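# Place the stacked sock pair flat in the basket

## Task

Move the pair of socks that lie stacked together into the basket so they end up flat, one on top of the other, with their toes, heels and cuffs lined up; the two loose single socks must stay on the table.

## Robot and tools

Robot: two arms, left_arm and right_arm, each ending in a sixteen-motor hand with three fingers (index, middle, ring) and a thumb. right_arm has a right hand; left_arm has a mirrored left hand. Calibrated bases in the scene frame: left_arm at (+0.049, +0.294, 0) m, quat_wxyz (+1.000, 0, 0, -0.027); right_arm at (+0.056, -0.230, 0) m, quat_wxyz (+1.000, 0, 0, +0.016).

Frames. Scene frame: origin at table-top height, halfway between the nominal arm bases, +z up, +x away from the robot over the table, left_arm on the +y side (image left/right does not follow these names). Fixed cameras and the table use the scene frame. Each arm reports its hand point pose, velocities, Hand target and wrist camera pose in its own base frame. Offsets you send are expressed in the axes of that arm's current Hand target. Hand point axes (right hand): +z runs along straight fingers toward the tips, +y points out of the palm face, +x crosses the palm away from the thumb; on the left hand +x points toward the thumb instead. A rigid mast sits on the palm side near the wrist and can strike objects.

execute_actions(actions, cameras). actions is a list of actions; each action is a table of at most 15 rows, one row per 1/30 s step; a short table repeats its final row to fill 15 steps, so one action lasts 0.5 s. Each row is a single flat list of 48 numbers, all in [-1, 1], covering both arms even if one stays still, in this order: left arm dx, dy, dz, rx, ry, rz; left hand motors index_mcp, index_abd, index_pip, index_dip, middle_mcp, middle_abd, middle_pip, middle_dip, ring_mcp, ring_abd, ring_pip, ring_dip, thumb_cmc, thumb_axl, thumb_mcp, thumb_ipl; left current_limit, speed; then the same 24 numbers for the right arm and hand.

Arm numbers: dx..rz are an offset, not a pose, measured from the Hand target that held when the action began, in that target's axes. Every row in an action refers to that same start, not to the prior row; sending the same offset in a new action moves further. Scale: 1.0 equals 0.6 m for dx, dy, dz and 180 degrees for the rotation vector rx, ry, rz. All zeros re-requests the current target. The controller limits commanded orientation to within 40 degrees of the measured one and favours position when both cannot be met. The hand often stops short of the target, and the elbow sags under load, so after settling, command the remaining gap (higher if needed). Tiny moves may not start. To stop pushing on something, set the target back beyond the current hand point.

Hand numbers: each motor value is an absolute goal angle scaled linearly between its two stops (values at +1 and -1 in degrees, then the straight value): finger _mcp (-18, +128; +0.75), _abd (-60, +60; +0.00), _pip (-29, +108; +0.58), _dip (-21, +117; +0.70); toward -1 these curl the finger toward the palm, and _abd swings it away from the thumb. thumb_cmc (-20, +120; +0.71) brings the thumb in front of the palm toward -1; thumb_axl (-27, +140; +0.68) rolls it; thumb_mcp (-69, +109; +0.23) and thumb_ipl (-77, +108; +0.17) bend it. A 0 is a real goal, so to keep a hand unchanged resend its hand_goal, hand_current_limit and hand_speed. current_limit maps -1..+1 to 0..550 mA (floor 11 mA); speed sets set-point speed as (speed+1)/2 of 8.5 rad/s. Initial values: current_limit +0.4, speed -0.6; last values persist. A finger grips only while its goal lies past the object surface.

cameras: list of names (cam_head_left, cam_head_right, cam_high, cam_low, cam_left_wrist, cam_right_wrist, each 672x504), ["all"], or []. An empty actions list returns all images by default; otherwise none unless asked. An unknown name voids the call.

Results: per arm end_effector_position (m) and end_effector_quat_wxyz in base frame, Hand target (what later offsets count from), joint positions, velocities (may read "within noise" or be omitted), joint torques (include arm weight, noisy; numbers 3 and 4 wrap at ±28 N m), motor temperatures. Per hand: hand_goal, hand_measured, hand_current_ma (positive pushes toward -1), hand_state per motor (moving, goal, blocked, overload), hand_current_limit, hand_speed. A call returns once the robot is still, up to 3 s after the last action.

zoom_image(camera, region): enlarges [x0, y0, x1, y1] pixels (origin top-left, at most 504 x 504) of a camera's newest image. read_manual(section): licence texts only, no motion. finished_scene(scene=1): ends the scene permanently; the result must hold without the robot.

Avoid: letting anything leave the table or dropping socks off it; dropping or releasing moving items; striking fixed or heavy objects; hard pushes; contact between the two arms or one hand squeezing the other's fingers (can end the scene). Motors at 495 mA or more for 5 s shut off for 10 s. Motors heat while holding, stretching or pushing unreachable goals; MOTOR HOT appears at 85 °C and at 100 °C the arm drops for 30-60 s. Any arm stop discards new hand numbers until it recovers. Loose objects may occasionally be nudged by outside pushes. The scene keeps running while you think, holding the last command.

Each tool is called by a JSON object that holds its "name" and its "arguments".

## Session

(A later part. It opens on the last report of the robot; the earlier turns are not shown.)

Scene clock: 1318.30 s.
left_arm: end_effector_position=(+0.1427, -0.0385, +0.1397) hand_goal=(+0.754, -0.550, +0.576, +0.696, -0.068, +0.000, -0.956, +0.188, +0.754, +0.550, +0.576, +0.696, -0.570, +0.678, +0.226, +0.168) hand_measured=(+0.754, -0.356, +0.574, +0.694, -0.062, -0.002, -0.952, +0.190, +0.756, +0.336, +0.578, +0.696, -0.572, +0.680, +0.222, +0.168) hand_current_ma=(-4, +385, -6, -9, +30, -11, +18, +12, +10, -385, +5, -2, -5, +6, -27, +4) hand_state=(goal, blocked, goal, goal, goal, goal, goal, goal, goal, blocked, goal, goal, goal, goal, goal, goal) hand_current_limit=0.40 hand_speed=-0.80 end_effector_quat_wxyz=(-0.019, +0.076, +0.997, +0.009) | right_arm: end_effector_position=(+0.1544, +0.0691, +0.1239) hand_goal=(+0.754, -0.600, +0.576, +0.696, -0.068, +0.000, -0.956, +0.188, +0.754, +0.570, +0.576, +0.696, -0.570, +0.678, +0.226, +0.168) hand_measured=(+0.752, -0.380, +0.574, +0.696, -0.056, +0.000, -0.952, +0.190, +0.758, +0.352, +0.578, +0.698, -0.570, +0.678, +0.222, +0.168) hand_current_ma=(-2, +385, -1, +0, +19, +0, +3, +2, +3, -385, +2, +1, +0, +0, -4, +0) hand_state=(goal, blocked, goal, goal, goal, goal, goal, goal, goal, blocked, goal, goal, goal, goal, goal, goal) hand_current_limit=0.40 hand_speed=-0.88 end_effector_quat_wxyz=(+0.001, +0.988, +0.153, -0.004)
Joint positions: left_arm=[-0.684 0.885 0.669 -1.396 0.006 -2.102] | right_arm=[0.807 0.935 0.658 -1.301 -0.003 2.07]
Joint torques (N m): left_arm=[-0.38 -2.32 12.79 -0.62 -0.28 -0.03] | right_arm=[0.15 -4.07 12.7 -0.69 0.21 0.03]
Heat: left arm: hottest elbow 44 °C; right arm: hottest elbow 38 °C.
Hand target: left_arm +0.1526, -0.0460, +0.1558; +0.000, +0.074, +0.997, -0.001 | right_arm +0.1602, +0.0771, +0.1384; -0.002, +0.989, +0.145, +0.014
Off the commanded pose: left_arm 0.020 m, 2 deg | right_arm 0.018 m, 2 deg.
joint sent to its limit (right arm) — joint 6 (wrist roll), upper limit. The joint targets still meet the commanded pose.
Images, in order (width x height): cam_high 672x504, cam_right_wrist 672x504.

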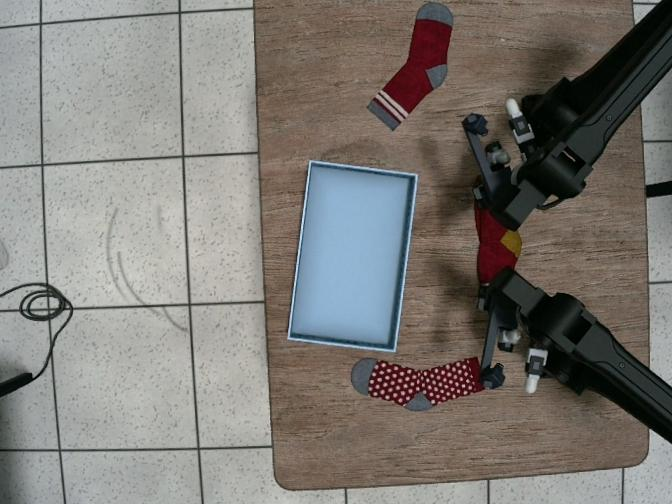

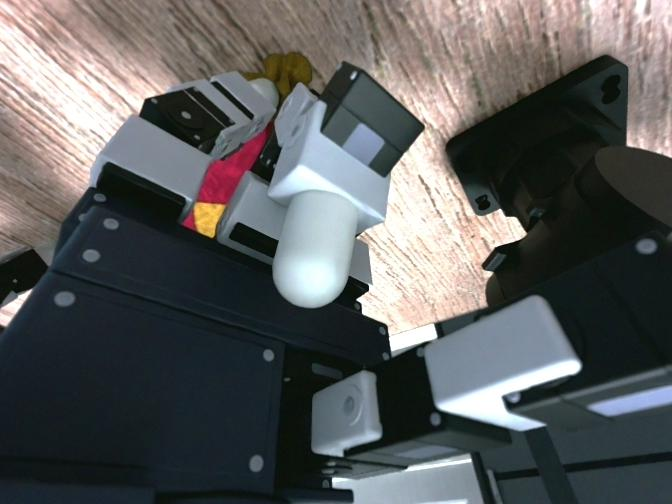

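{"name": "zoom_image", "arguments": {"camera": "cam_right_wrist", "region": [210, 30, 350, 130]}}

{"name": "zoom_image", "arguments": {"camera": "cam_high", "region": [460, 160, 530, 230]}}

Scaled by 3.600.

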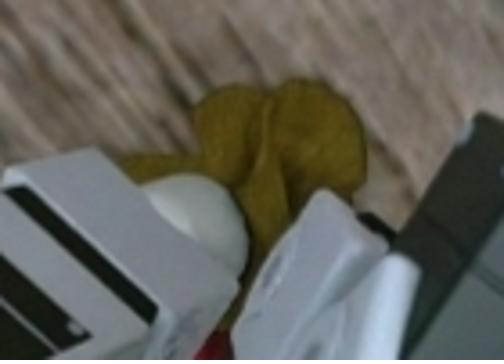

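Scaled by 7.200.

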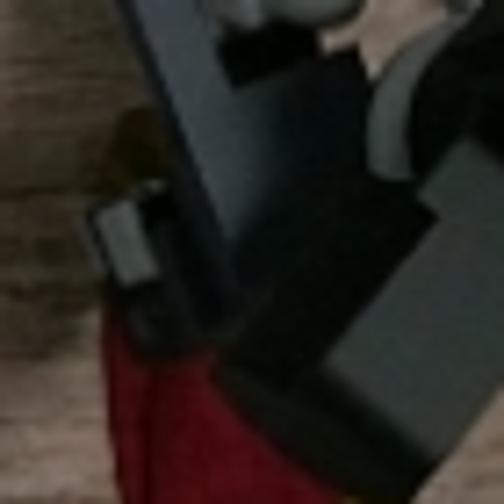

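{"name": "execute_actions", "arguments": {"actions": [[[0,0,0,0,0,0,0.754,-0.55,0.576,0.696,-0.068,0,-0.956,0.188,0.754,0.55,0.576,0.696,-0.571,0.678,0.226,0.168,0.4,-0.8,0,0,0.02,0,0,0,0.754,-0.3,0.576,0.696,-0.068,0,-0.956,0.188,0.754,0.28,0.576,0.696,-0.571,0.678,0.226,0.168,0.4,-0.88]],[[0,0,0,0,0,0,0.754,-0.55,0.576,0.696,-0.068,0,-0.956,0.188,0.754,0.55,0.576,0.696,-0.571,0.678,0.226,0.168,0.4,-0.8,0,0,0,0,0,0,0.754,-0.15,0.576,0.696,-0.068,0,-0.956,0.188,0.754,0.13,0.576,0.696,-0.571,0.678,0.226,0.168,0.4,-0.88]],[[0,0,0,0,0,0,0.754,-0.55,0.576,0.696,-0.068,0,-0.956,0.188,0.754,0.55,0.576,0.696,-0.571,0.678,0.226,0.168,0.4,-0.8,0,0,0,0,0,0,0.754,0,0.576,0.696,-0.068,0,-0.956,0.188,0.754,0,0.576,0.696,-0.571,0.678,0.226,0.168,0.4,-0.88]],[[0,0,0,0,0,0,0.754,-0.55,0.576,0.696,-0.068,0,-0.956,0.188,0.754,0.55,0.576,0.696,-0.571,0.678,0.226,0.168,0.4,-0.8,0,0,-0.003,0,0,0,0.754,0.17,0.576,0.696,-0.068,0,-0.956,0.188,0.754,-0.17,0.576,0.696,-0.571,0.678,0.226,0.168,0.4,-0.88]]], "cameras": ["cam_right_wrist","cam_high","cam_head_right"]}}

{"name": "zoom_image", "arguments": {"camera": "cam_right_wrist", "region": [100, 0, 400, 220]}}

{"name": "zoom_image", "arguments": {"camera": "cam_high", "region": [440, 140, 550, 300]}}

Scene clock: 1357.33 s.
left_arm: end_effector_position=(+0.1427, -0.0385, +0.1397) hand_goal=(+0.754, -0.550, +0.576, +0.696, -0.068, +0.000, -0.956, +0.188, +0.754, +0.550, +0.576, +0.696, -0.570, +0.678, +0.226, +0.168) hand_measured=(+0.754, -0.356, +0.574, +0.694, -0.062, -0.002, -0.952, +0.190, +0.756, +0.336, +0.578, +0.696, -0.572, +0.680, +0.222, +0.168) hand_current_ma=(-4, +385, -6, -9, +30, -11, +18, +12, +11, -385, +5, -1, -5, +6, -27, +4) hand_state=(goal, blocked, goal, goal, goal, goal, goal, goal, goal, blocked, goal, goal, goal, goal, goal, goal) hand_current_limit=0.40 hand_speed=-0.80 end_effector_quat_wxyz=(-0.019, +0.076, +0.997, +0.009) | right_arm: end_effector_position=(+0.1632, +0.0758, +0.1277) hand_goal=(+0.754, +0.170, +0.576, +0.696, -0.068, +0.000, -0.956, +0.188, +0.754, -0.170, +0.576, +0.696, -0.570, +0.678, +0.226, +0.168) hand_measured=(+0.748, +0.084, +0.574, +0.694, -0.056, +0.000, -0.952, +0.190, +0.752, -0.164, +0.576, +0.698, -0.570, +0.678, +0.222, +0.168) hand_current_ma=(-6, -209, -2, -1, +19, +0, +3, +2, -1, +4, +0, +1, +0, +0, -4, +0) hand_state=(goal, blocked, goal, goal, goal, goal, goal, goal, goal, goal, goal, goal, goal, goal, goal, goal) hand_current_limit=0.40 hand_speed=-0.88 end_effector_quat_wxyz=(-0.007, +0.988, +0.153, +0.015)
Joint positions: left_arm=[-0.684 0.885 0.669 -1.396 0.006 -2.102] | right_arm=[0.807 0.934 0.672 -1.277 0.008 2.07]
Joint torques (N m): left_arm=[-0.38 -2.43 12.82 -0.62 -0.28 -0.03] | right_arm=[0.26 -3.14 9.94 -0.32 -0.18 0.03]
Heat: left arm: hottest elbow 44 °C; right arm: hottest elbow 40 °C.
Hand target: left_arm +0.1526, -0.0460, +0.1558; +0.000, +0.074, +0.997, -0.001 | right_arm +0.1605, +0.0773, +0.1282; -0.002, +0.989, +0.145, +0.014
Off the commanded pose: left_arm 0.020 m, 2 deg | right_arm 0.003 m, 1 deg.
joint sent to its limit (right arm) — joint 6 (wrist roll), upper limit. The joint targets still meet the commanded pose.
Images, in order (width x height): cam_head_right 672x504, cam_high 672x504, cam_right_wrist 672x504.

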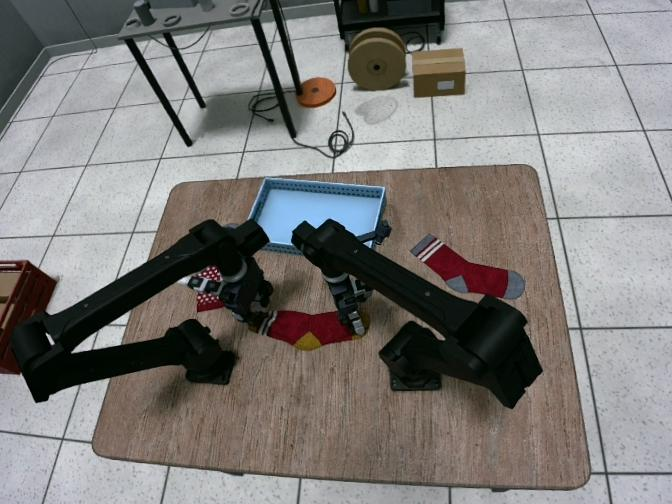

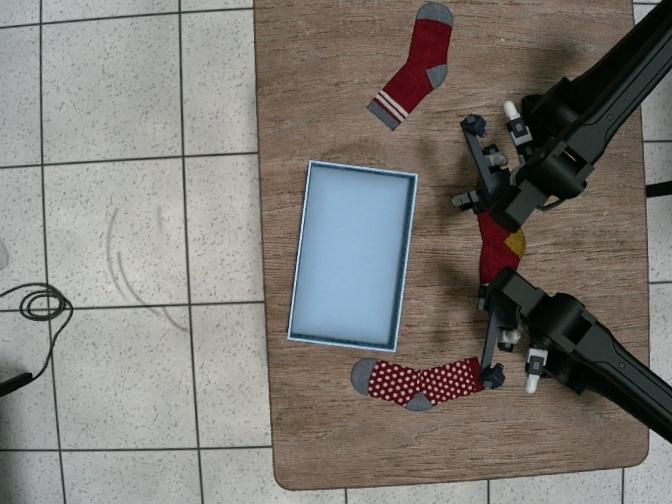

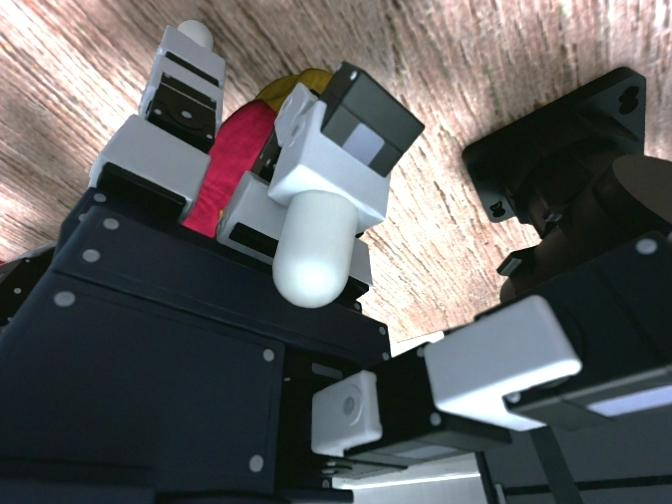

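Scaled by 1.680.

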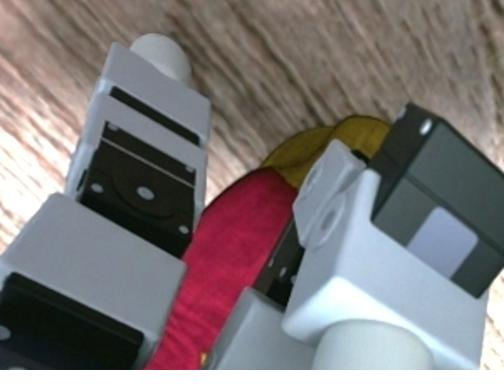

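Scaled by 3.150.

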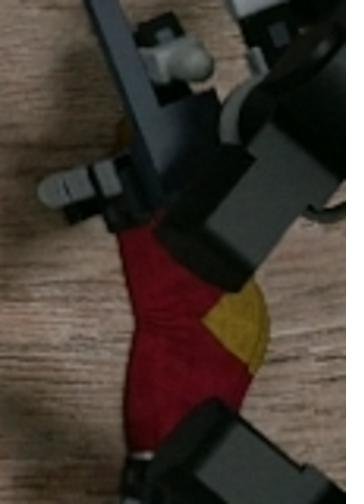

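{"name": "execute_actions", "arguments": {"actions": [[[0,0,0,0,0,0,0.754,-0.55,0.576,0.696,-0.068,0,-0.956,0.188,0.754,0.55,0.576,0.696,-0.571,0.678,0.226,0.168,0.4,-0.8,0,0,-0.015,0,0,0,0.754,0.1,0.576,0.696,-0.068,0,-0.956,0.188,0.754,-0.17,0.576,0.696,-0.571,0.678,0.226,0.168,0.4,-0.88]],[[0,0,0,0,0,0,0.754,-0.55,0.576,0.696,-0.068,0,-0.956,0.188,0.754,0.55,0.576,0.696,-0.571,0.678,0.226,0.168,0.4,-0.8,0,0,-0.015,0,0,0,0.754,0.1,0.576,0.696,-0.068,0,-0.956,0.188,0.754,-0.17,0.576,0.696,-0.571,0.678,0.226,0.168,0.4,-0.88]],[[0,0,0,0,0,0,0.754,-0.55,0.576,0.696,-0.068,0,-0.956,0.188,0.754,0.55,0.576,0.696,-0.571,0.678,0.226,0.168,0.4,-0.8,0,0,-0.015,0,0,0,0.754,0.17,0.576,0.696,-0.068,0,-0.956,0.188,0.754,-0.17,0.576,0.696,-0.571,0.678,0.226,0.168,0.4,-0.88]]], "cameras": ["cam_right_wrist","cam_high","cam_head_right"]}}

{"name": "zoom_image", "arguments": {"camera": "cam_right_wrist", "region": [100, 0, 400, 220]}}

{"name": "zoom_image", "arguments": {"camera": "cam_head_right", "region": [240, 250, 400, 370]}}

Scene clock: 1371.40 s.
left_arm: end_effector_position=(+0.1427, -0.0385, +0.1397) hand_goal=(+0.754, -0.550, +0.576, +0.696, -0.068, +0.000, -0.956, +0.188, +0.754, +0.550, +0.576, +0.696, -0.570, +0.678, +0.226, +0.168) hand_measured=(+0.754, -0.356, +0.574, +0.694, -0.062, -0.002, -0.952, +0.190, +0.756, +0.336, +0.578, +0.696, -0.572, +0.680, +0.222, +0.168) hand_current_ma=(-4, +385, -6, -9, +30, -11, +18, +12, +12, -385, +6, -1, -5, +6, -27, +4) hand_state=(goal, blocked, goal, goal, goal, goal, goal, goal, goal, blocked, goal, goal, goal, goal, goal, goal) hand_current_limit=0.40 hand_speed=-0.80 end_effector_quat_wxyz=(-0.019, +0.076, +0.997, +0.009) | right_arm: end_effector_position=(+0.1539, +0.0668, +0.1399) hand_goal=(+0.754, +0.170, +0.576, +0.696, -0.068, +0.000, -0.956, +0.188, +0.754, -0.170, +0.576, +0.696, -0.570, +0.678, +0.226, +0.168) hand_measured=(+0.754, +0.166, +0.576, +0.694, -0.056, +0.000, -0.952, +0.190, +0.752, -0.166, +0.576, +0.698, -0.570, +0.678, +0.222, +0.168) hand_current_ma=(+0, -4, +0, -1, +19, +0, +3, +2, -1, +3, +0, +1, +0, +0, -4, +0) hand_state=(goal, goal, goal, goal, goal, goal, goal, goal, goal, goal, goal, goal, goal, goal, goal, goal) hand_current_limit=0.40 hand_speed=-0.88 end_effector_quat_wxyz=(+0.007, +0.988, +0.153, -0.005)
Joint positions: left_arm=[-0.684 0.885 0.669 -1.396 0.006 -2.102] | right_arm=[0.807 0.924 0.693 -1.356 0.005 2.07]
Joint torques (N m): left_arm=[-0.5 -2.43 12.82 -0.62 -0.27 -0.04] | right_arm=[0.09 -3.96 13.05 -0.57 -0.08 0.04]
Heat: left arm: hottest elbow 44 °C; right arm: hottest elbow 41 °C.
Hand target: left_arm +0.1526, -0.0460, +0.1558; +0.000, +0.074, +0.997, -0.001 | right_arm +0.1597, +0.0771, +0.1552; -0.002, +0.989, +0.145, +0.014
Off the commanded pose: left_arm 0.020 m, 2 deg | right_arm 0.019 m, 3 deg.
joint sent to its limit (right arm) — joint 6 (wrist roll), upper limit. The joint targets still meet the commanded pose.
Images, in order (width x height): cam_head_right 672x504, cam_high 672x504, cam_right_wrist 672x504.

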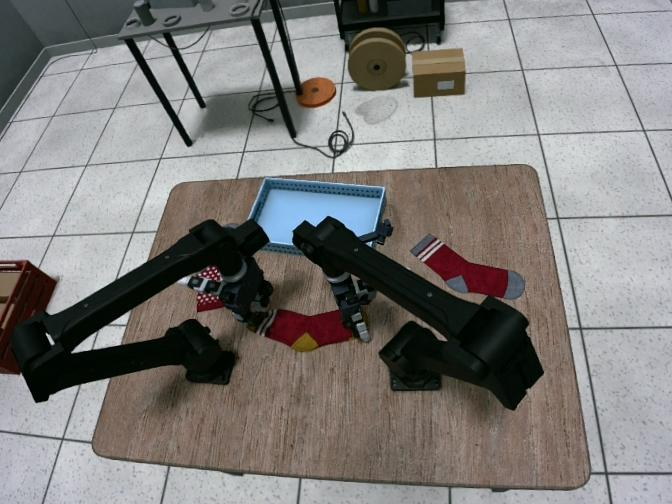

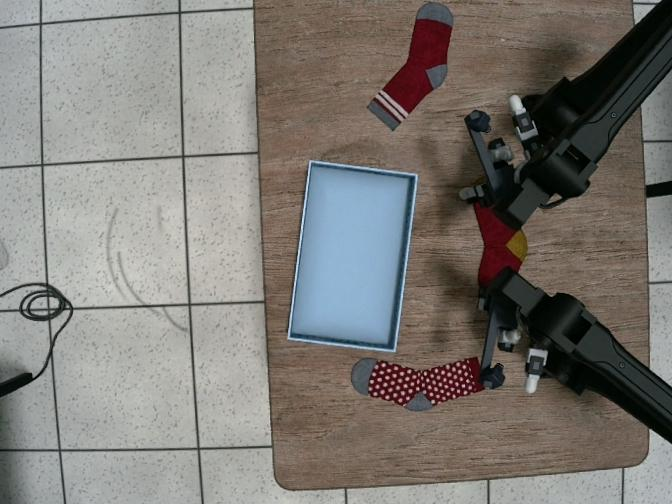

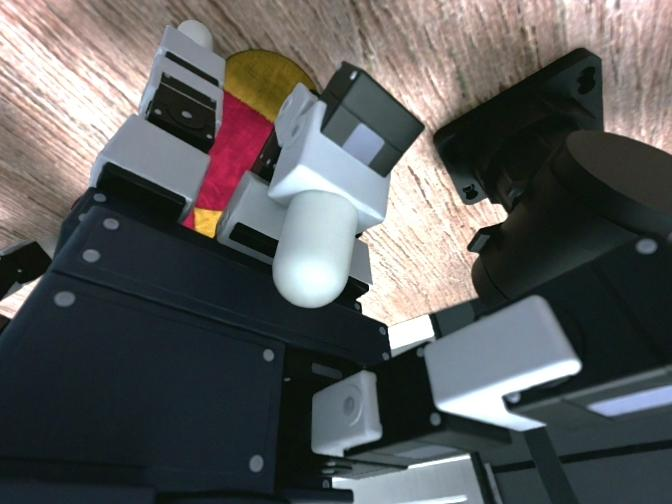

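Scaled by 1.680.

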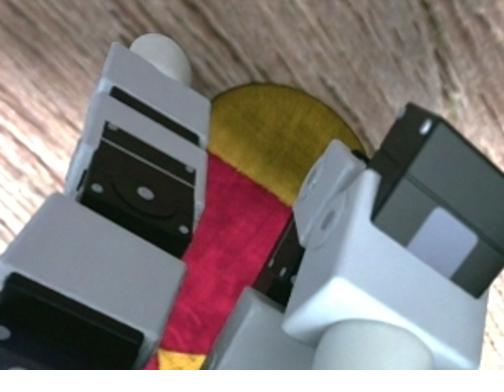

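Scaled by 3.150.

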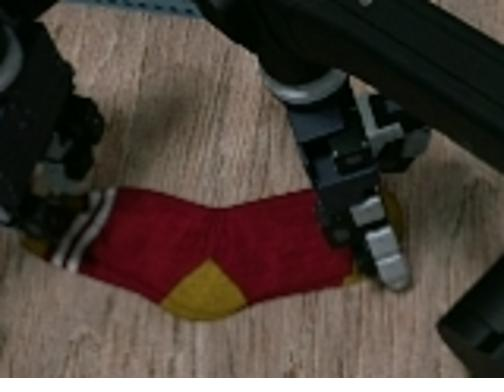

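{"name": "execute_actions", "arguments": {"actions": [[[0,0,0,0,0,0,0.754,-0.55,0.576,0.696,-0.068,0,-0.956,0.188,0.754,0.55,0.576,0.696,-0.571,0.678,0.226,0.168,0.4,-0.8,0.003,-0.008,0.022,0,0,0,0.754,0.17,0.576,0.696,-0.068,0,-0.956,0.188,0.754,-0.17,0.576,0.696,-0.571,0.678,0.226,0.168,0.4,-0.88]],[[0,0,0,0,0,0,0.754,-0.55,0.576,0.696,-0.068,0,-0.956,0.188,0.754,0.55,0.576,0.696,-0.571,0.678,0.226,0.168,0.4,-0.8,0.003,-0.008,0.022,0,0,0,0.754,0.17,0.576,0.696,-0.068,0,-0.956,0.188,0.754,-0.17,0.576,0.696,-0.571,0.678,0.226,0.168,0.4,-0.88]],[[0,0,0,0,0,0,0.754,-0.55,0.576,0.696,-0.068,0,-0.956,0.188,0.754,0.55,0.576,0.696,-0.571,0.678,0.226,0.168,0.4,-0.8,0,0,0.003,0,0,0,0.754,0.17,0.576,0.696,-0.068,0,-0.956,0.188,0.754,-0.17,0.576,0.696,-0.571,0.678,0.226,0.168,0.4,-0.88]]], "cameras": ["cam_right_wrist","cam_high","cam_head_right"]}}

{"name": "zoom_image", "arguments": {"camera": "cam_right_wrist", "region": [100, 0, 400, 220]}}

{"name": "zoom_image", "arguments": {"camera": "cam_head_right", "region": [240, 250, 400, 370]}}

{"name": "zoom_image", "arguments": {"camera": "cam_high", "region": [440, 140, 550, 300]}}

Scene clock: 1388.40 s.
left_arm: end_effector_position=(+0.1427, -0.0385, +0.1397) hand_goal=(+0.754, -0.550, +0.576, +0.696, -0.068, +0.000, -0.956, +0.188, +0.754, +0.550, +0.576, +0.696, -0.570, +0.678, +0.226, +0.168) hand_measured=(+0.754, -0.356, +0.574, +0.694, -0.062, -0.002, -0.952, +0.190, +0.756, +0.336, +0.578, +0.696, -0.572, +0.680, +0.222, +0.168) hand_current_ma=(-4, +385, -6, -9, +30, -11, +18, +12, +12, -385, +6, -1, -5, +6, -27, +4) hand_state=(goal, blocked, goal, goal, goal, goal, goal, goal, goal, blocked, goal, goal, goal, goal, goal, goal) hand_current_limit=0.40 hand_speed=-0.80 end_effector_quat_wxyz=(-0.019, +0.076, +0.997, +0.009) | right_arm: end_effector_position=(+0.1630, +0.0842, +0.1314) hand_goal=(+0.754, +0.170, +0.576, +0.696, -0.068, +0.000, -0.956, +0.188, +0.754, -0.170, +0.576, +0.696, -0.570, +0.678, +0.226, +0.168) hand_measured=(+0.754, +0.166, +0.576, +0.694, -0.056, +0.000, -0.952, +0.190, +0.752, -0.166, +0.576, +0.698, -0.570, +0.678, +0.222, +0.168) hand_current_ma=(+0, -3, +0, -1, +19, +0, +3, +2, -1, +3, +0, +1, +0, +0, -4, +0) hand_state=(goal, goal, goal, goal, goal, goal, goal, goal, goal, goal, goal, goal, goal, goal, goal, goal) hand_current_limit=0.40 hand_speed=-0.88 end_effector_quat_wxyz=(-0.016, +0.987, +0.160, +0.009)
Joint positions: left_arm=[-0.684 0.885 0.669 -1.396 0.006 -2.102] | right_arm=[0.821 0.946 0.693 -1.284 -0.014 2.07]
Joint torques (N m): left_arm=[-0.38 -2.37 12.82 -0.64 -0.29 -0.04] | right_arm=[0.44 -2.55 9.33 0.34 -0.08 0.03]
Heat: left arm: hottest elbow 45 °C; right arm: hottest elbow 40 °C.
Hand target: left_arm +0.1526, -0.0460, +0.1558; +0.000, +0.074, +0.997, -0.001 | right_arm +0.1612, +0.0875, +0.1271; -0.002, +0.989, +0.145, +0.014
Off the commanded pose: left_arm 0.020 m, 2 deg | right_arm 0.006 m, 2 deg.
joint sent to its limit (right arm) — joint 6 (wrist roll), upper limit. The joint targets are off in orientation, not in position.
Images, in order (width x height): cam_head_right 672x504, cam_high 672x504, cam_right_wrist 672x504.

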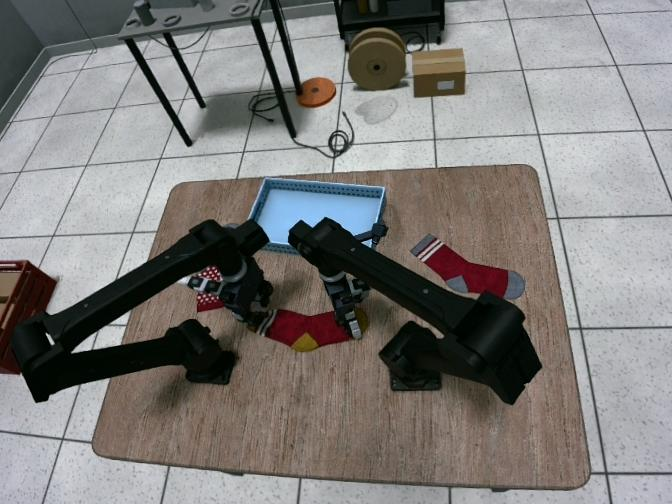

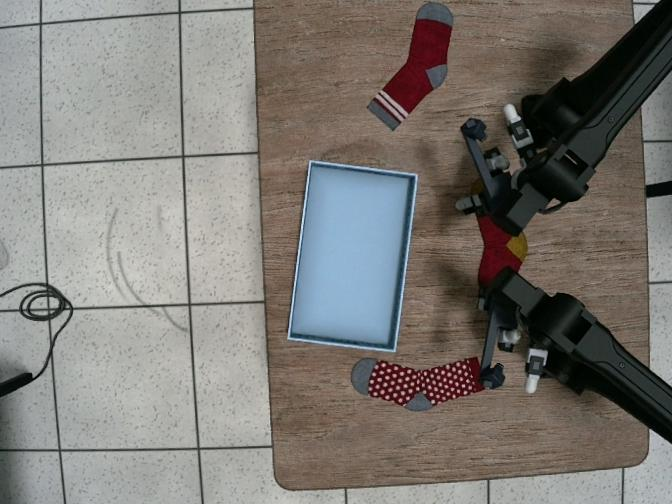

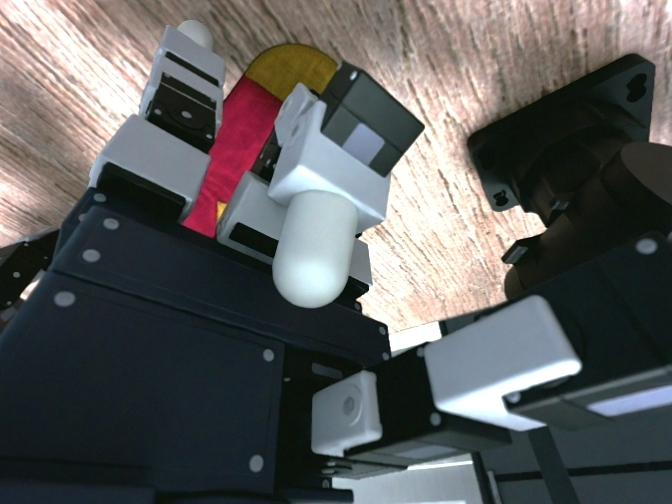

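Scaled by 1.680.

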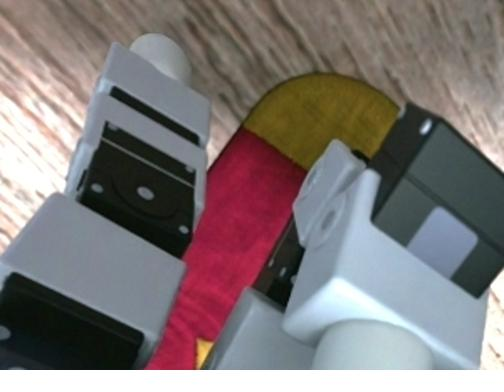

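Scaled by 3.150.

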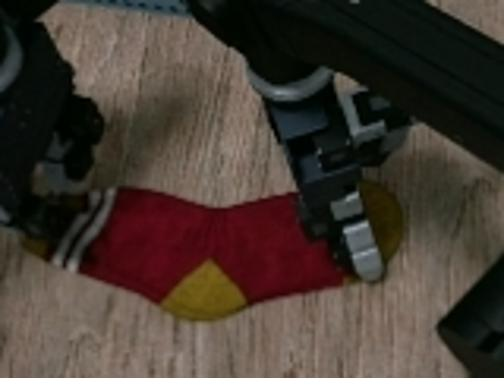

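Scaled by 3.150.

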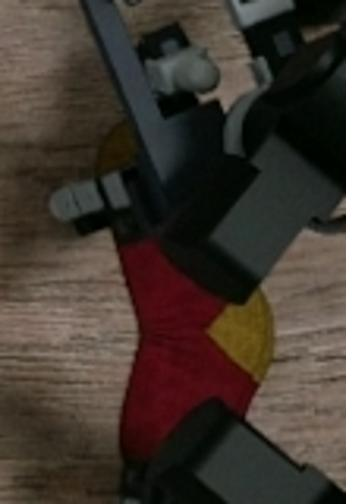

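{"name": "execute_actions", "arguments": {"actions": [[[0,0,0,0,0,0,0.754,-0.55,0.576,0.696,-0.068,0,-0.956,0.188,0.754,0.55,0.576,0.696,-0.571,0.678,0.226,0.168,0.4,-0.8,-0.01,-0.0032,-0.004,0,0,0,0.754,0.17,0.576,0.696,-0.068,0,-0.956,0.188,0.754,-0.17,0.576,0.696,-0.571,0.678,0.226,0.168,0.4,-0.88]],[[0,0,0,0,0,0,0.754,-0.55,0.576,0.696,-0.068,0,-0.956,0.188,0.754,0.55,0.576,0.696,-0.571,0.678,0.226,0.168,0.4,-0.8,-0.009,-0.0032,0,0,0,0,0.754,0.17,0.576,0.696,-0.068,0,-0.956,0.188,0.754,-0.17,0.576,0.696,-0.571,0.678,0.226,0.168,0.4,-0.88]],[[0,0,0,0,0,0,0.754,-0.55,0.576,0.696,-0.068,0,-0.956,0.188,0.754,0.55,0.576,0.696,-0.571,0.678,0.226,0.168,0.4,-0.8,0,0,0,0,0,0,0.754,0.17,0.576,0.696,-0.068,0,-0.956,0.188,0.754,-0.17,0.576,0.696,-0.571,0.678,0.226,0.168,0.4,-0.88]]], "cameras": ["cam_right_wrist","cam_high","cam_head_right"]}}

{"name": "zoom_image", "arguments": {"camera": "cam_right_wrist", "region": [100, 0, 400, 220]}}

{"name": "zoom_image", "arguments": {"camera": "cam_head_right", "region": [240, 250, 400, 370]}}

{"name": "zoom_image", "arguments": {"camera": "cam_high", "region": [440, 140, 550, 300]}}

Scene clock: 1401.63 s.
left_arm: end_effector_position=(+0.1427, -0.0385, +0.1397) hand_goal=(+0.754, -0.550, +0.576, +0.696, -0.068, +0.000, -0.956, +0.188, +0.754, +0.550, +0.576, +0.696, -0.570, +0.678, +0.226, +0.168) hand_measured=(+0.754, -0.356, +0.574, +0.694, -0.062, -0.002, -0.952, +0.190, +0.756, +0.336, +0.578, +0.696, -0.572, +0.680, +0.222, +0.168) hand_current_ma=(-4, +385, -6, -9, +30, -11, +18, +12, +12, -385, +6, -1, -5, +6, -27, +4) hand_state=(goal, blocked, goal, goal, goal, goal, goal, goal, goal, blocked, goal, goal, goal, goal, goal, goal) hand_current_limit=0.40 hand_speed=-0.80 end_effector_quat_wxyz=(-0.019, +0.076, +0.997, +0.009) | right_arm: end_effector_position=(+0.1542, +0.0878, +0.1280) hand_goal=(+0.754, +0.170, +0.576, +0.696, -0.068, +0.000, -0.956, +0.188, +0.754, -0.170, +0.576, +0.696, -0.570, +0.678, +0.226, +0.168) hand_measured=(+0.754, +0.166, +0.576, +0.694, -0.056, +0.000, -0.952, +0.190, +0.752, -0.166, +0.576, +0.698, -0.570, +0.678, +0.222, +0.168) hand_current_ma=(+0, -3, +0, -1, +19, +0, +3, +2, -1, +3, +0, +1, +0, +0, -4, +0) hand_state=(goal, goal, goal, goal, goal, goal, goal, goal, goal, goal, goal, goal, goal, goal, goal, goal) hand_current_limit=0.40 hand_speed=-0.88 end_effector_quat_wxyz=(-0.023, +0.985, +0.172, -0.003)
Joint positions: left_arm=[-0.684 0.885 0.669 -1.396 0.006 -2.102] | right_arm=[0.846 0.939 0.683 -1.29 -0.04 2.07]
Joint torques (N m): left_arm=[-0.5 -2.43 12.81 -0.64 -0.29 -0.03] | right_arm=[0.5 -4.48 9.4 -0.49 -0.15 0.05]
Heat: left arm: hottest elbow 45 °C; right arm: hottest elbow 40 °C.
Hand target: left_arm +0.1526, -0.0460, +0.1558; +0.000, +0.074, +0.997, -0.001 | right_arm +0.1491, +0.0878, +0.1291; -0.002, +0.989, +0.145, +0.014
Off the commanded pose: left_arm 0.020 m, 2 deg | right_arm 0.005 m, 4 deg.
joint sent to its limit (right arm) — joint 6 (wrist roll), upper limit. The joint targets are off in orientation, not in position.
Images, in order (width x height): cam_head_right 672x504, cam_high 672x504, cam_right_wrist 672x504.

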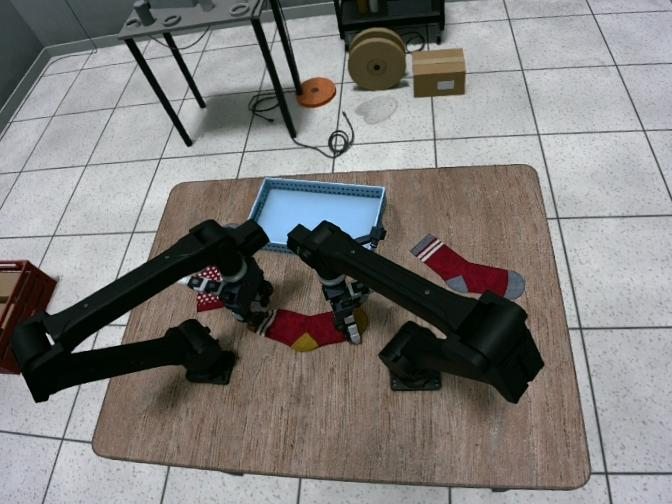

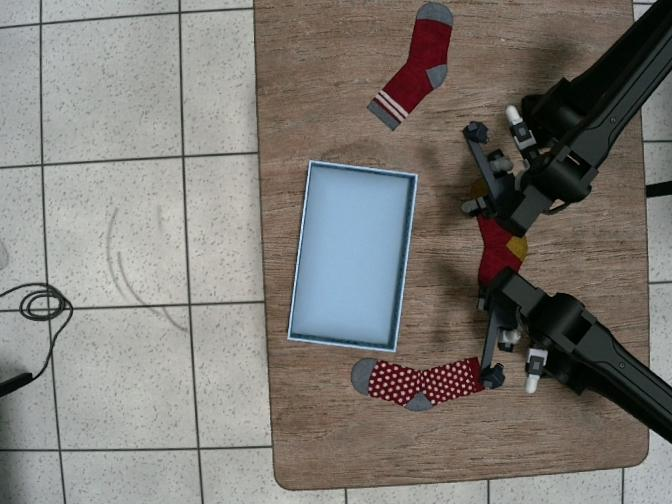

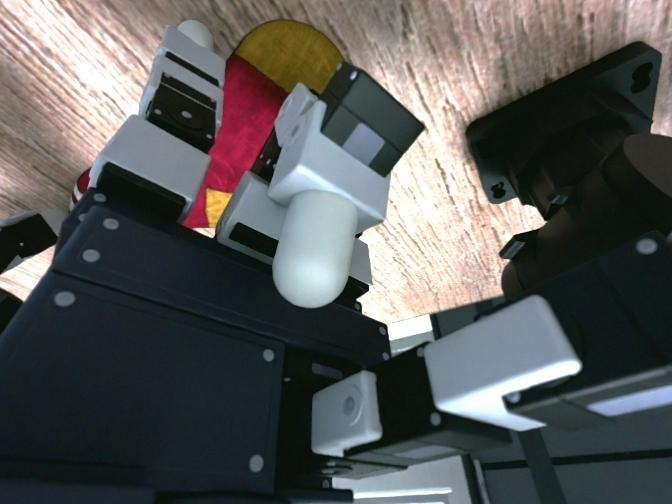

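Scaled by 1.680.

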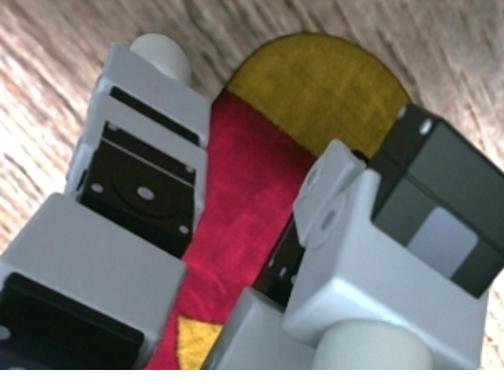

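Scaled by 3.150.

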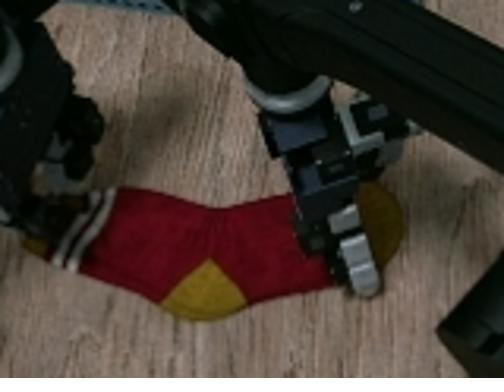

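Scaled by 3.150.

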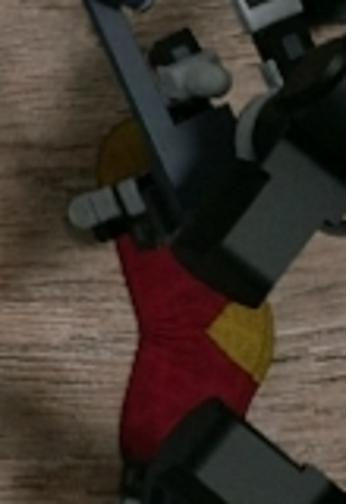

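{"name": "execute_actions", "arguments": {"actions": [[[0,0,0,0,0,0,0.754,-0.55,0.576,0.696,-0.068,0,-0.956,0.188,0.754,0.55,0.576,0.696,-0.571,0.678,0.226,0.168,0.4,-0.8,0,0,0,0,0.003,-0.0195,0.754,0.17,0.576,0.696,-0.068,0,-0.956,0.188,0.754,-0.17,0.576,0.696,-0.571,0.678,0.226,0.168,0.4,-0.88]],[[0,0,0,0,0,0,0.754,-0.55,0.576,0.696,-0.068,0,-0.956,0.188,0.754,0.55,0.576,0.696,-0.571,0.678,0.226,0.168,0.4,-0.8,0,0,0.003,0,0,0,0.754,0.17,0.576,0.696,-0.068,0,-0.956,0.188,0.754,-0.17,0.576,0.696,-0.571,0.678,0.226,0.168,0.4,-0.88]]]}}

{"name": "execute_actions", "arguments": {"actions": [[[0,0,0,0,0,0,0.754,-0.55,0.576,0.696,-0.068,0,-0.956,0.188,0.754,0.55,0.576,0.696,-0.571,0.678,0.226,0.168,0.4,-0.8,0,0,0.003,0,0,0,0.754,0.17,0.576,0.696,-0.068,0,-0.956,0.188,0.754,-0.17,0.576,0.696,-0.571,0.678,0.226,0.168,0.4,-0.88]]]}}

{"name": "execute_actions", "arguments": {"actions": [[[0,0,0,0,0,0,0.754,-0.55,0.576,0.696,-0.068,0,-0.956,0.188,0.754,0.55,0.576,0.696,-0.571,0.678,0.226,0.168,0.4,-0.8,0,0,0.003,0,0,0,0.754,0.17,0.576,0.696,-0.068,0,-0.956,0.188,0.754,-0.17,0.576,0.696,-0.571,0.678,0.226,0.168,0.4,-0.88]]]}}

Scene clock: 1424.57 s.
left_arm: end_effector_position=(+0.1427, -0.0385, +0.1397) hand_goal=(+0.754, -0.550, +0.576, +0.696, -0.068, +0.000, -0.956, +0.188, +0.754, +0.550, +0.576, +0.696, -0.570, +0.678, +0.226, +0.168) hand_measured=(+0.754, -0.356, +0.574, +0.694, -0.062, -0.002, -0.952, +0.190, +0.756, +0.336, +0.578, +0.696, -0.572, +0.680, +0.222, +0.168) hand_current_ma=(-4, +385, -6, -9, +30, -11, +18, +12, +12, -385, +6, -1, -5, +6, -27, +4) hand_state=(goal, blocked, goal, goal, goal, goal, goal, goal, goal, blocked, goal, goal, goal, goal, goal, goal) hand_current_limit=0.40 hand_speed=-0.80 end_effector_quat_wxyz=(-0.019, +0.076, +0.997, +0.009) | right_arm: end_effector_position=(+0.1513, +0.0868, +0.1270) hand_goal=(+0.754, +0.170, +0.576, +0.696, -0.068, +0.000, -0.956, +0.188, +0.754, -0.170, +0.576, +0.696, -0.570, +0.678, +0.226, +0.168) hand_measured=(+0.754, +0.166, +0.576, +0.694, -0.056, +0.000, -0.952, +0.190, +0.752, -0.166, +0.576, +0.698, -0.570, +0.678, +0.222, +0.168) hand_current_ma=(+0, -3, +0, -1, +19, +0, +3, +2, -1, +3, +0, +1, +0, +0, -4, +0) hand_state=(goal, goal, goal, goal, goal, goal, goal, goal, goal, goal, goal, goal, goal, goal, goal, goal) hand_current_limit=0.40 hand_speed=-0.88 end_effector_quat_wxyz=(-0.013, +0.982, +0.190, +0.005)
Joint positions: left_arm=[-0.684 0.885 0.669 -1.396 0.006 -2.102] | right_arm=[0.882 0.926 0.669 -1.29 -0.015 2.07]
Joint torques (N m): left_arm=[-0.44 -2.37 12.85 -0.61 -0.28 -0.03] | right_arm=[0.44 -4.07 9.31 0.01 0.19 0.04]
Heat: left arm: hottest elbow 45 °C; right arm: hottest elbow 40 °C.
Hand target: left_arm +0.1526, -0.0460, +0.1558; +0.000, +0.074, +0.997, -0.001 | right_arm +0.1491, +0.0878, +0.1273; -0.002, +0.984, +0.175, +0.019
Off the commanded pose: left_arm 0.020 m, 2 deg | right_arm 0.002 m, 3 deg.
joint sent to its limit (right arm) — joint 6 (wrist roll), upper limit. The joint targets are off in orientation, not in position.

Scene clock: 1425.27 s.
left_arm: end_effector_position=(+0.1427, -0.0385, +0.1397) hand_goal=(+0.754, -0.550, +0.576, +0.696, -0.068, +0.000, -0.956, +0.188, +0.754, +0.550, +0.576, +0.696, -0.570, +0.678, +0.226, +0.168) hand_measured=(+0.754, -0.356, +0.574, +0.694, -0.062, -0.002, -0.952, +0.190, +0.756, +0.336, +0.578, +0.696, -0.572, +0.680, +0.222, +0.168) hand_current_ma=(-4, +385, -6, -9, +30, -11, +18, +12, +12, -385, +6, -1, -5, +6, -27, +4) hand_state=(goal, blocked, goal, goal, goal, goal, goal, goal, goal, blocked, goal, goal, goal, goal, goal, goal) hand_current_limit=0.40 hand_speed=-0.80 end_effector_quat_wxyz=(-0.019, +0.076, +0.997, +0.009) | right_arm: end_effector_position=(+0.1505, +0.0858, +0.1258) hand_goal=(+0.754, +0.170, +0.576, +0.696, -0.068, +0.000, -0.956, +0.188, +0.754, -0.170, +0.576, +0.696, -0.570, +0.678, +0.226, +0.168) hand_measured=(+0.754, +0.166, +0.576, +0.694, -0.056, +0.000, -0.952, +0.190, +0.752, -0.166, +0.576, +0.698, -0.570, +0.678, +0.222, +0.168) hand_current_ma=(+0, -3, +0, -1, +19, +0, +3, +2, -1, +3, +0, +1, +0, +0, -4, +0) hand_state=(goal, goal, goal, goal, goal, goal, goal, goal, goal, goal, goal, goal, goal, goal, goal, goal) hand_current_limit=0.40 hand_speed=-0.88 end_effector_quat_wxyz=(-0.012, +0.982, +0.190, +0.003)
Joint positions: left_arm=[-0.684 0.885 0.669 -1.396 0.006 -2.102] | right_arm=[0.882 0.926 0.665 -1.29 -0.015 2.07]
Joint torques (N m): left_arm=[-0.38 -2.32 12.79 -0.62 -0.29 -0.04] | right_arm=[0.56 -3.9 9.35 0.28 0.18 0.04]
Heat: left arm: hottest elbow 45 °C; right arm: hottest elbow 40 °C.
Hand target: left_arm +0.1526, -0.0460, +0.1558; +0.000, +0.074, +0.997, -0.001 | right_arm +0.1492, +0.0878, +0.1255; -0.002, +0.984, +0.175, +0.019
Off the commanded pose: left_arm 0.020 m, 2 deg | right_arm 0.002 m, 3 deg.
joint sent to its limit (right arm) — joint 6 (wrist roll), upper limit. The joint targets are off in orientation, not in position.

Scene clock: 1425.97 s.
left_arm: end_effector_position=(+0.1427, -0.0385, +0.1397) hand_goal=(+0.754, -0.550, +0.576, +0.696, -0.068, +0.000, -0.956, +0.188, +0.754, +0.550, +0.576, +0.696, -0.570, +0.678, +0.226, +0.168) hand_measured=(+0.754, -0.356, +0.574, +0.694, -0.062, -0.002, -0.952, +0.190, +0.756, +0.336, +0.578, +0.696, -0.572, +0.680, +0.222, +0.168) hand_current_ma=(-4, +385, -6, -9, +30, -11, +18, +12, +12, -385, +6, -1, -5, +6, -27, +4) hand_state=(goal, blocked, goal, goal, goal, goal, goal, goal, goal, blocked, goal, goal, goal, goal, goal, goal) hand_current_limit=0.40 hand_speed=-0.80 end_effector_quat_wxyz=(-0.019, +0.076, +0.997, +0.009) | right_arm: end_effector_position=(+0.1502, +0.0854, +0.1246) hand_goal=(+0.754, +0.170, +0.576, +0.696, -0.068, +0.000, -0.956, +0.188, +0.754, -0.170, +0.576, +0.696, -0.570, +0.678, +0.226, +0.168) hand_measured=(+0.754, +0.166, +0.576, +0.694, -0.056, +0.000, -0.952, +0.190, +0.752, -0.166, +0.576, +0.698, -0.570, +0.678, +0.222, +0.168) hand_current_ma=(+0, -3, +0, -1, +19, +0, +3, +2, -1, +3, +0, +1, +0, +0, -4, +0) hand_state=(goal, goal, goal, goal, goal, goal, goal, goal, goal, goal, goal, goal, goal, goal, goal, goal) hand_current_limit=0.40 hand_speed=-0.88 end_effector_quat_wxyz=(-0.012, +0.982, +0.190, +0.003)
Joint positions: left_arm=[-0.684 0.885 0.669 -1.396 0.006 -2.102] | right_arm=[0.882 0.926 0.662 -1.287 -0.015 2.07]
Joint torques (N m): left_arm=[-0.38 -2.32 12.79 -0.61 -0.28 -0.03] | right_arm=[0.5 -3.84 9.26 0.34 0.19 0.03]
Heat: left arm: hottest elbow 45 °C; right arm: hottest elbow 40 °C.
Hand target: left_arm +0.1526, -0.0460, +0.1558; +0.000, +0.074, +0.997, -0.001 | right_arm +0.1493, +0.0879, +0.1237; -0.002, +0.984, +0.175, +0.019
Off the commanded pose: left_arm 0.020 m, 2 deg | right_arm 0.003 m, 3 deg.
joint sent to its limit (right arm) — joint 6 (wrist roll), upper limit. The joint targets are off in orientation, not in position.

{"name": "execute_actions", "arguments": {"actions": [[[0,0,0,0,0,0,0.754,-0.55,0.576,0.696,-0.068,0,-0.956,0.188,0.754,0.55,0.576,0.696,-0.571,0.678,0.226,0.168,0.4,-0.8,0,0,0.0025,0,0,0,0.754,0.17,0.576,0.696,-0.068,0,-0.956,0.188,0.754,-0.17,0.576,0.696,-0.571,0.678,0.226,0.168,0.4,-0.88]]]}}

{"name": "execute_actions", "arguments": {"actions": [[[0,0,0,0,0,0,0.754,-0.55,0.576,0.696,-0.068,0,-0.956,0.188,0.754,0.55,0.576,0.696,-0.571,0.678,0.226,0.168,0.4,-0.8,0,0,0.0025,0,0,0,0.754,0.17,0.576,0.696,-0.068,0,-0.956,0.188,0.754,-0.17,0.576,0.696,-0.571,0.678,0.226,0.168,0.4,-0.88]]], "cameras": ["cam_right_wrist","cam_high","cam_head_right"]}}

{"name": "zoom_image", "arguments": {"camera": "cam_right_wrist", "region": [100, 0, 400, 220]}}

{"name": "zoom_image", "arguments": {"camera": "cam_head_right", "region": [240, 250, 400, 370]}}

{"name": "zoom_image", "arguments": {"camera": "cam_high", "region": [440, 140, 550, 300]}}

Scene clock: 1437.63 s.
left_arm: end_effector_position=(+0.1427, -0.0385, +0.1397) hand_goal=(+0.754, -0.550, +0.576, +0.696, -0.068, +0.000, -0.956, +0.188, +0.754, +0.550, +0.576, +0.696, -0.570, +0.678, +0.226, +0.168) hand_measured=(+0.754, -0.356, +0.574, +0.694, -0.062, -0.002, -0.952, +0.190, +0.756, +0.336, +0.578, +0.696, -0.572, +0.680, +0.222, +0.168) hand_current_ma=(-4, +385, -6, -9, +30, -11, +18, +12, +12, -385, +6, -1, -5, +6, -27, +4) hand_state=(goal, blocked, goal, goal, goal, goal, goal, goal, goal, blocked, goal, goal, goal, goal, goal, goal) hand_current_limit=0.40 hand_speed=-0.80 end_effector_quat_wxyz=(-0.019, +0.076, +0.997, +0.009) | right_arm: end_effector_position=(+0.1508, +0.0862, +0.1239) hand_goal=(+0.754, +0.170, +0.576, +0.696, -0.068, +0.000, -0.956, +0.188, +0.754, -0.170, +0.576, +0.696, -0.570, +0.678, +0.226, +0.168) hand_measured=(+0.754, +0.166, +0.576, +0.694, -0.056, +0.000, -0.952, +0.190, +0.752, -0.166, +0.576, +0.698, -0.570, +0.678, +0.222, +0.168) hand_current_ma=(+0, -3, +0, -1, +19, +0, +3, +2, -1, +2, +0, +1, +0, +0, -4, +0) hand_state=(goal, goal, goal, goal, goal, goal, goal, goal, goal, goal, goal, goal, goal, goal, goal, goal) hand_current_limit=0.40 hand_speed=-0.88 end_effector_quat_wxyz=(-0.013, +0.982, +0.190, +0.005)
Joint positions: left_arm=[-0.684 0.885 0.669 -1.396 0.006 -2.102] | right_arm=[0.882 0.926 0.66 -1.281 -0.015 2.07]
Joint torques (N m): left_arm=[-0.38 -2.32 12.81 -0.64 -0.28 -0.03] | right_arm=[0.38 -3.66 9.1 0.34 0.19 0.03]
Heat: left arm: hottest elbow 45 °C; right arm: hottest elbow 40 °C.
Hand target: left_arm +0.1526, -0.0460, +0.1558; +0.000, +0.074, +0.997, -0.001 | right_arm +0.1494, +0.0879, +0.1222; -0.002, +0.984, +0.175, +0.019
Off the commanded pose: left_arm 0.020 m, 2 deg | right_arm 0.003 m, 3 deg.
joint sent to its limit (right arm) — joint 6 (wrist roll), upper limit. The joint targets are off in orientation, not in position.

Scene clock: 1438.33 s.
left_arm: end_effector_position=(+0.1427, -0.0385, +0.1397) hand_goal=(+0.754, -0.550, +0.576, +0.696, -0.068, +0.000, -0.956, +0.188, +0.754, +0.550, +0.576, +0.696, -0.570, +0.678, +0.226, +0.168) hand_measured=(+0.754, -0.356, +0.574, +0.694, -0.062, -0.002, -0.952, +0.190, +0.756, +0.336, +0.578, +0.696, -0.572, +0.680, +0.222, +0.168) hand_current_ma=(-4, +385, -6, -9, +30, -11, +18, +12, +12, -385, +6, -1, -5, +6, -27, +4) hand_state=(goal, blocked, goal, goal, goal, goal, goal, goal, goal, blocked, goal, goal, goal, goal, goal, goal) hand_current_limit=0.40 hand_speed=-0.80 end_effector_quat_wxyz=(-0.019, +0.076, +0.997, +0.009) | right_arm: end_effector_position=(+0.1510, +0.0864, +0.1239) hand_goal=(+0.754, +0.170, +0.576, +0.696, -0.068, +0.000, -0.956, +0.188, +0.754, -0.170, +0.576, +0.696, -0.570, +0.678, +0.226, +0.168) hand_measured=(+0.754, +0.166, +0.576, +0.694, -0.056, +0.000, -0.952, +0.190, +0.752, -0.164, +0.576, +0.698, -0.570, +0.678, +0.222, +0.168) hand_current_ma=(+0, -3, +0, -1, +19, +0, +3, +2, -1, +4, +0, +1, +0, +0, -4, +0) hand_state=(goal, goal, goal, goal, goal, goal, goal, goal, goal, goal, goal, goal, goal, goal, goal, goal) hand_current_limit=0.40 hand_speed=-0.88 end_effector_quat_wxyz=(-0.014, +0.982, +0.190, +0.005)
Joint positions: left_arm=[-0.684 0.885 0.669 -1.396 0.006 -2.102] | right_arm=[0.882 0.926 0.66 -1.28 -0.015 2.07]
Joint torques (N m): left_arm=[-0.38 -2.37 12.83 -0.69 -0.28 -0.03] | right_arm=[0.56 -3.43 8.81 0.47 0.2 0.04]
Heat: left arm: hottest elbow 45 °C; right arm: hottest elbow 40 °C.
Hand target: left_arm +0.1526, -0.0460, +0.1558; +0.000, +0.074, +0.997, -0.001 | right_arm +0.1494, +0.0879, +0.1207; -0.002, +0.984, +0.175, +0.019
Off the commanded pose: left_arm 0.020 m, 2 deg | right_arm 0.004 m, 3 deg.
joint sent to its limit (right arm) — joint 6 (wrist roll), upper limit. The joint targets are off in orientation, not in position.
Images, in order (width x height): cam_head_right 672x504, cam_high 672x504, cam_right_wrist 672x504.

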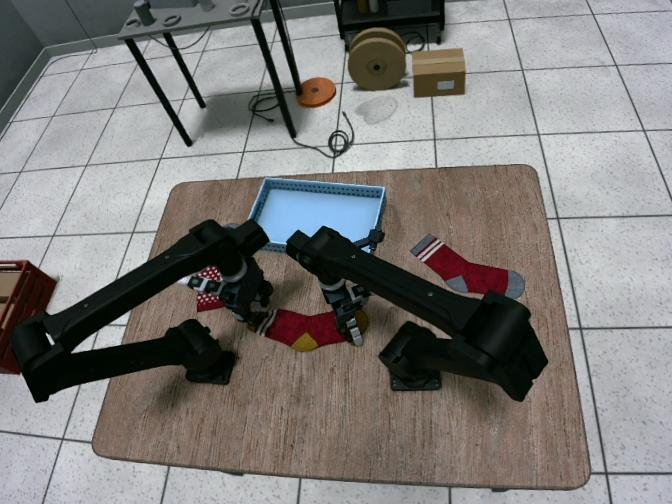

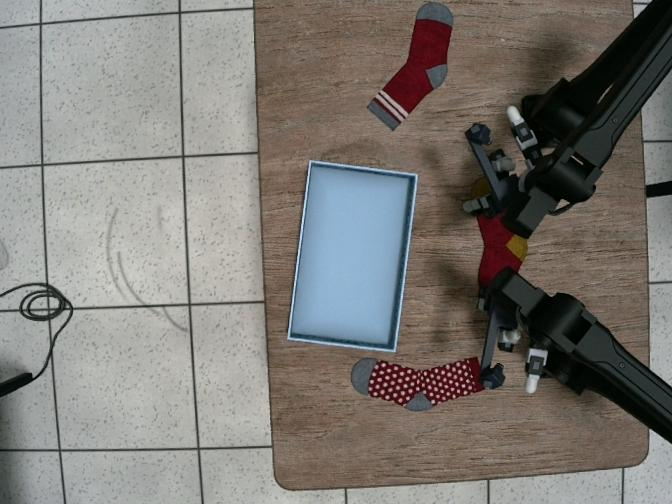

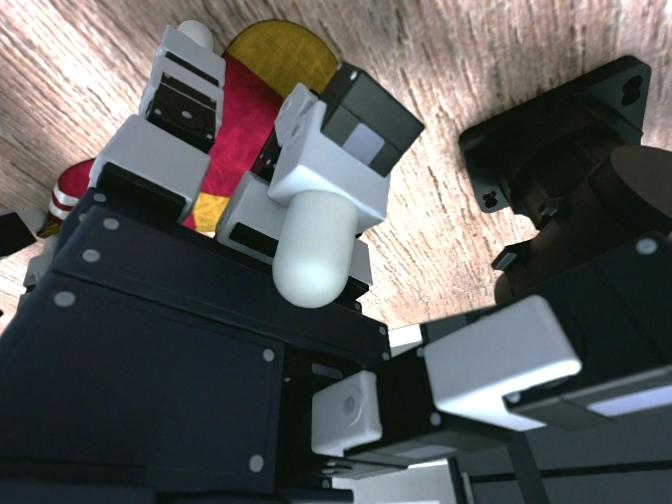

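Scaled by 1.680.

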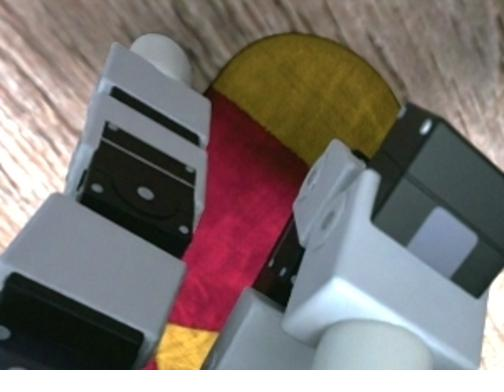

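Scaled by 3.150.

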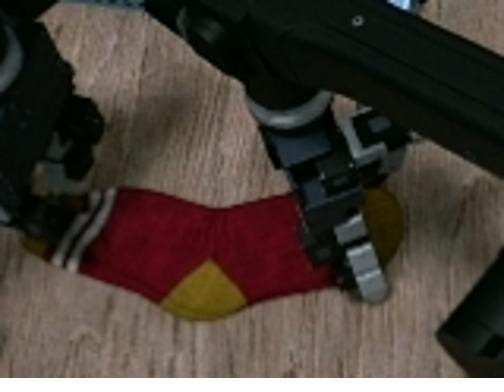

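Scaled by 3.150.

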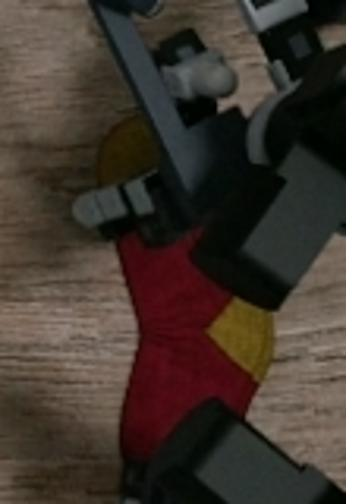

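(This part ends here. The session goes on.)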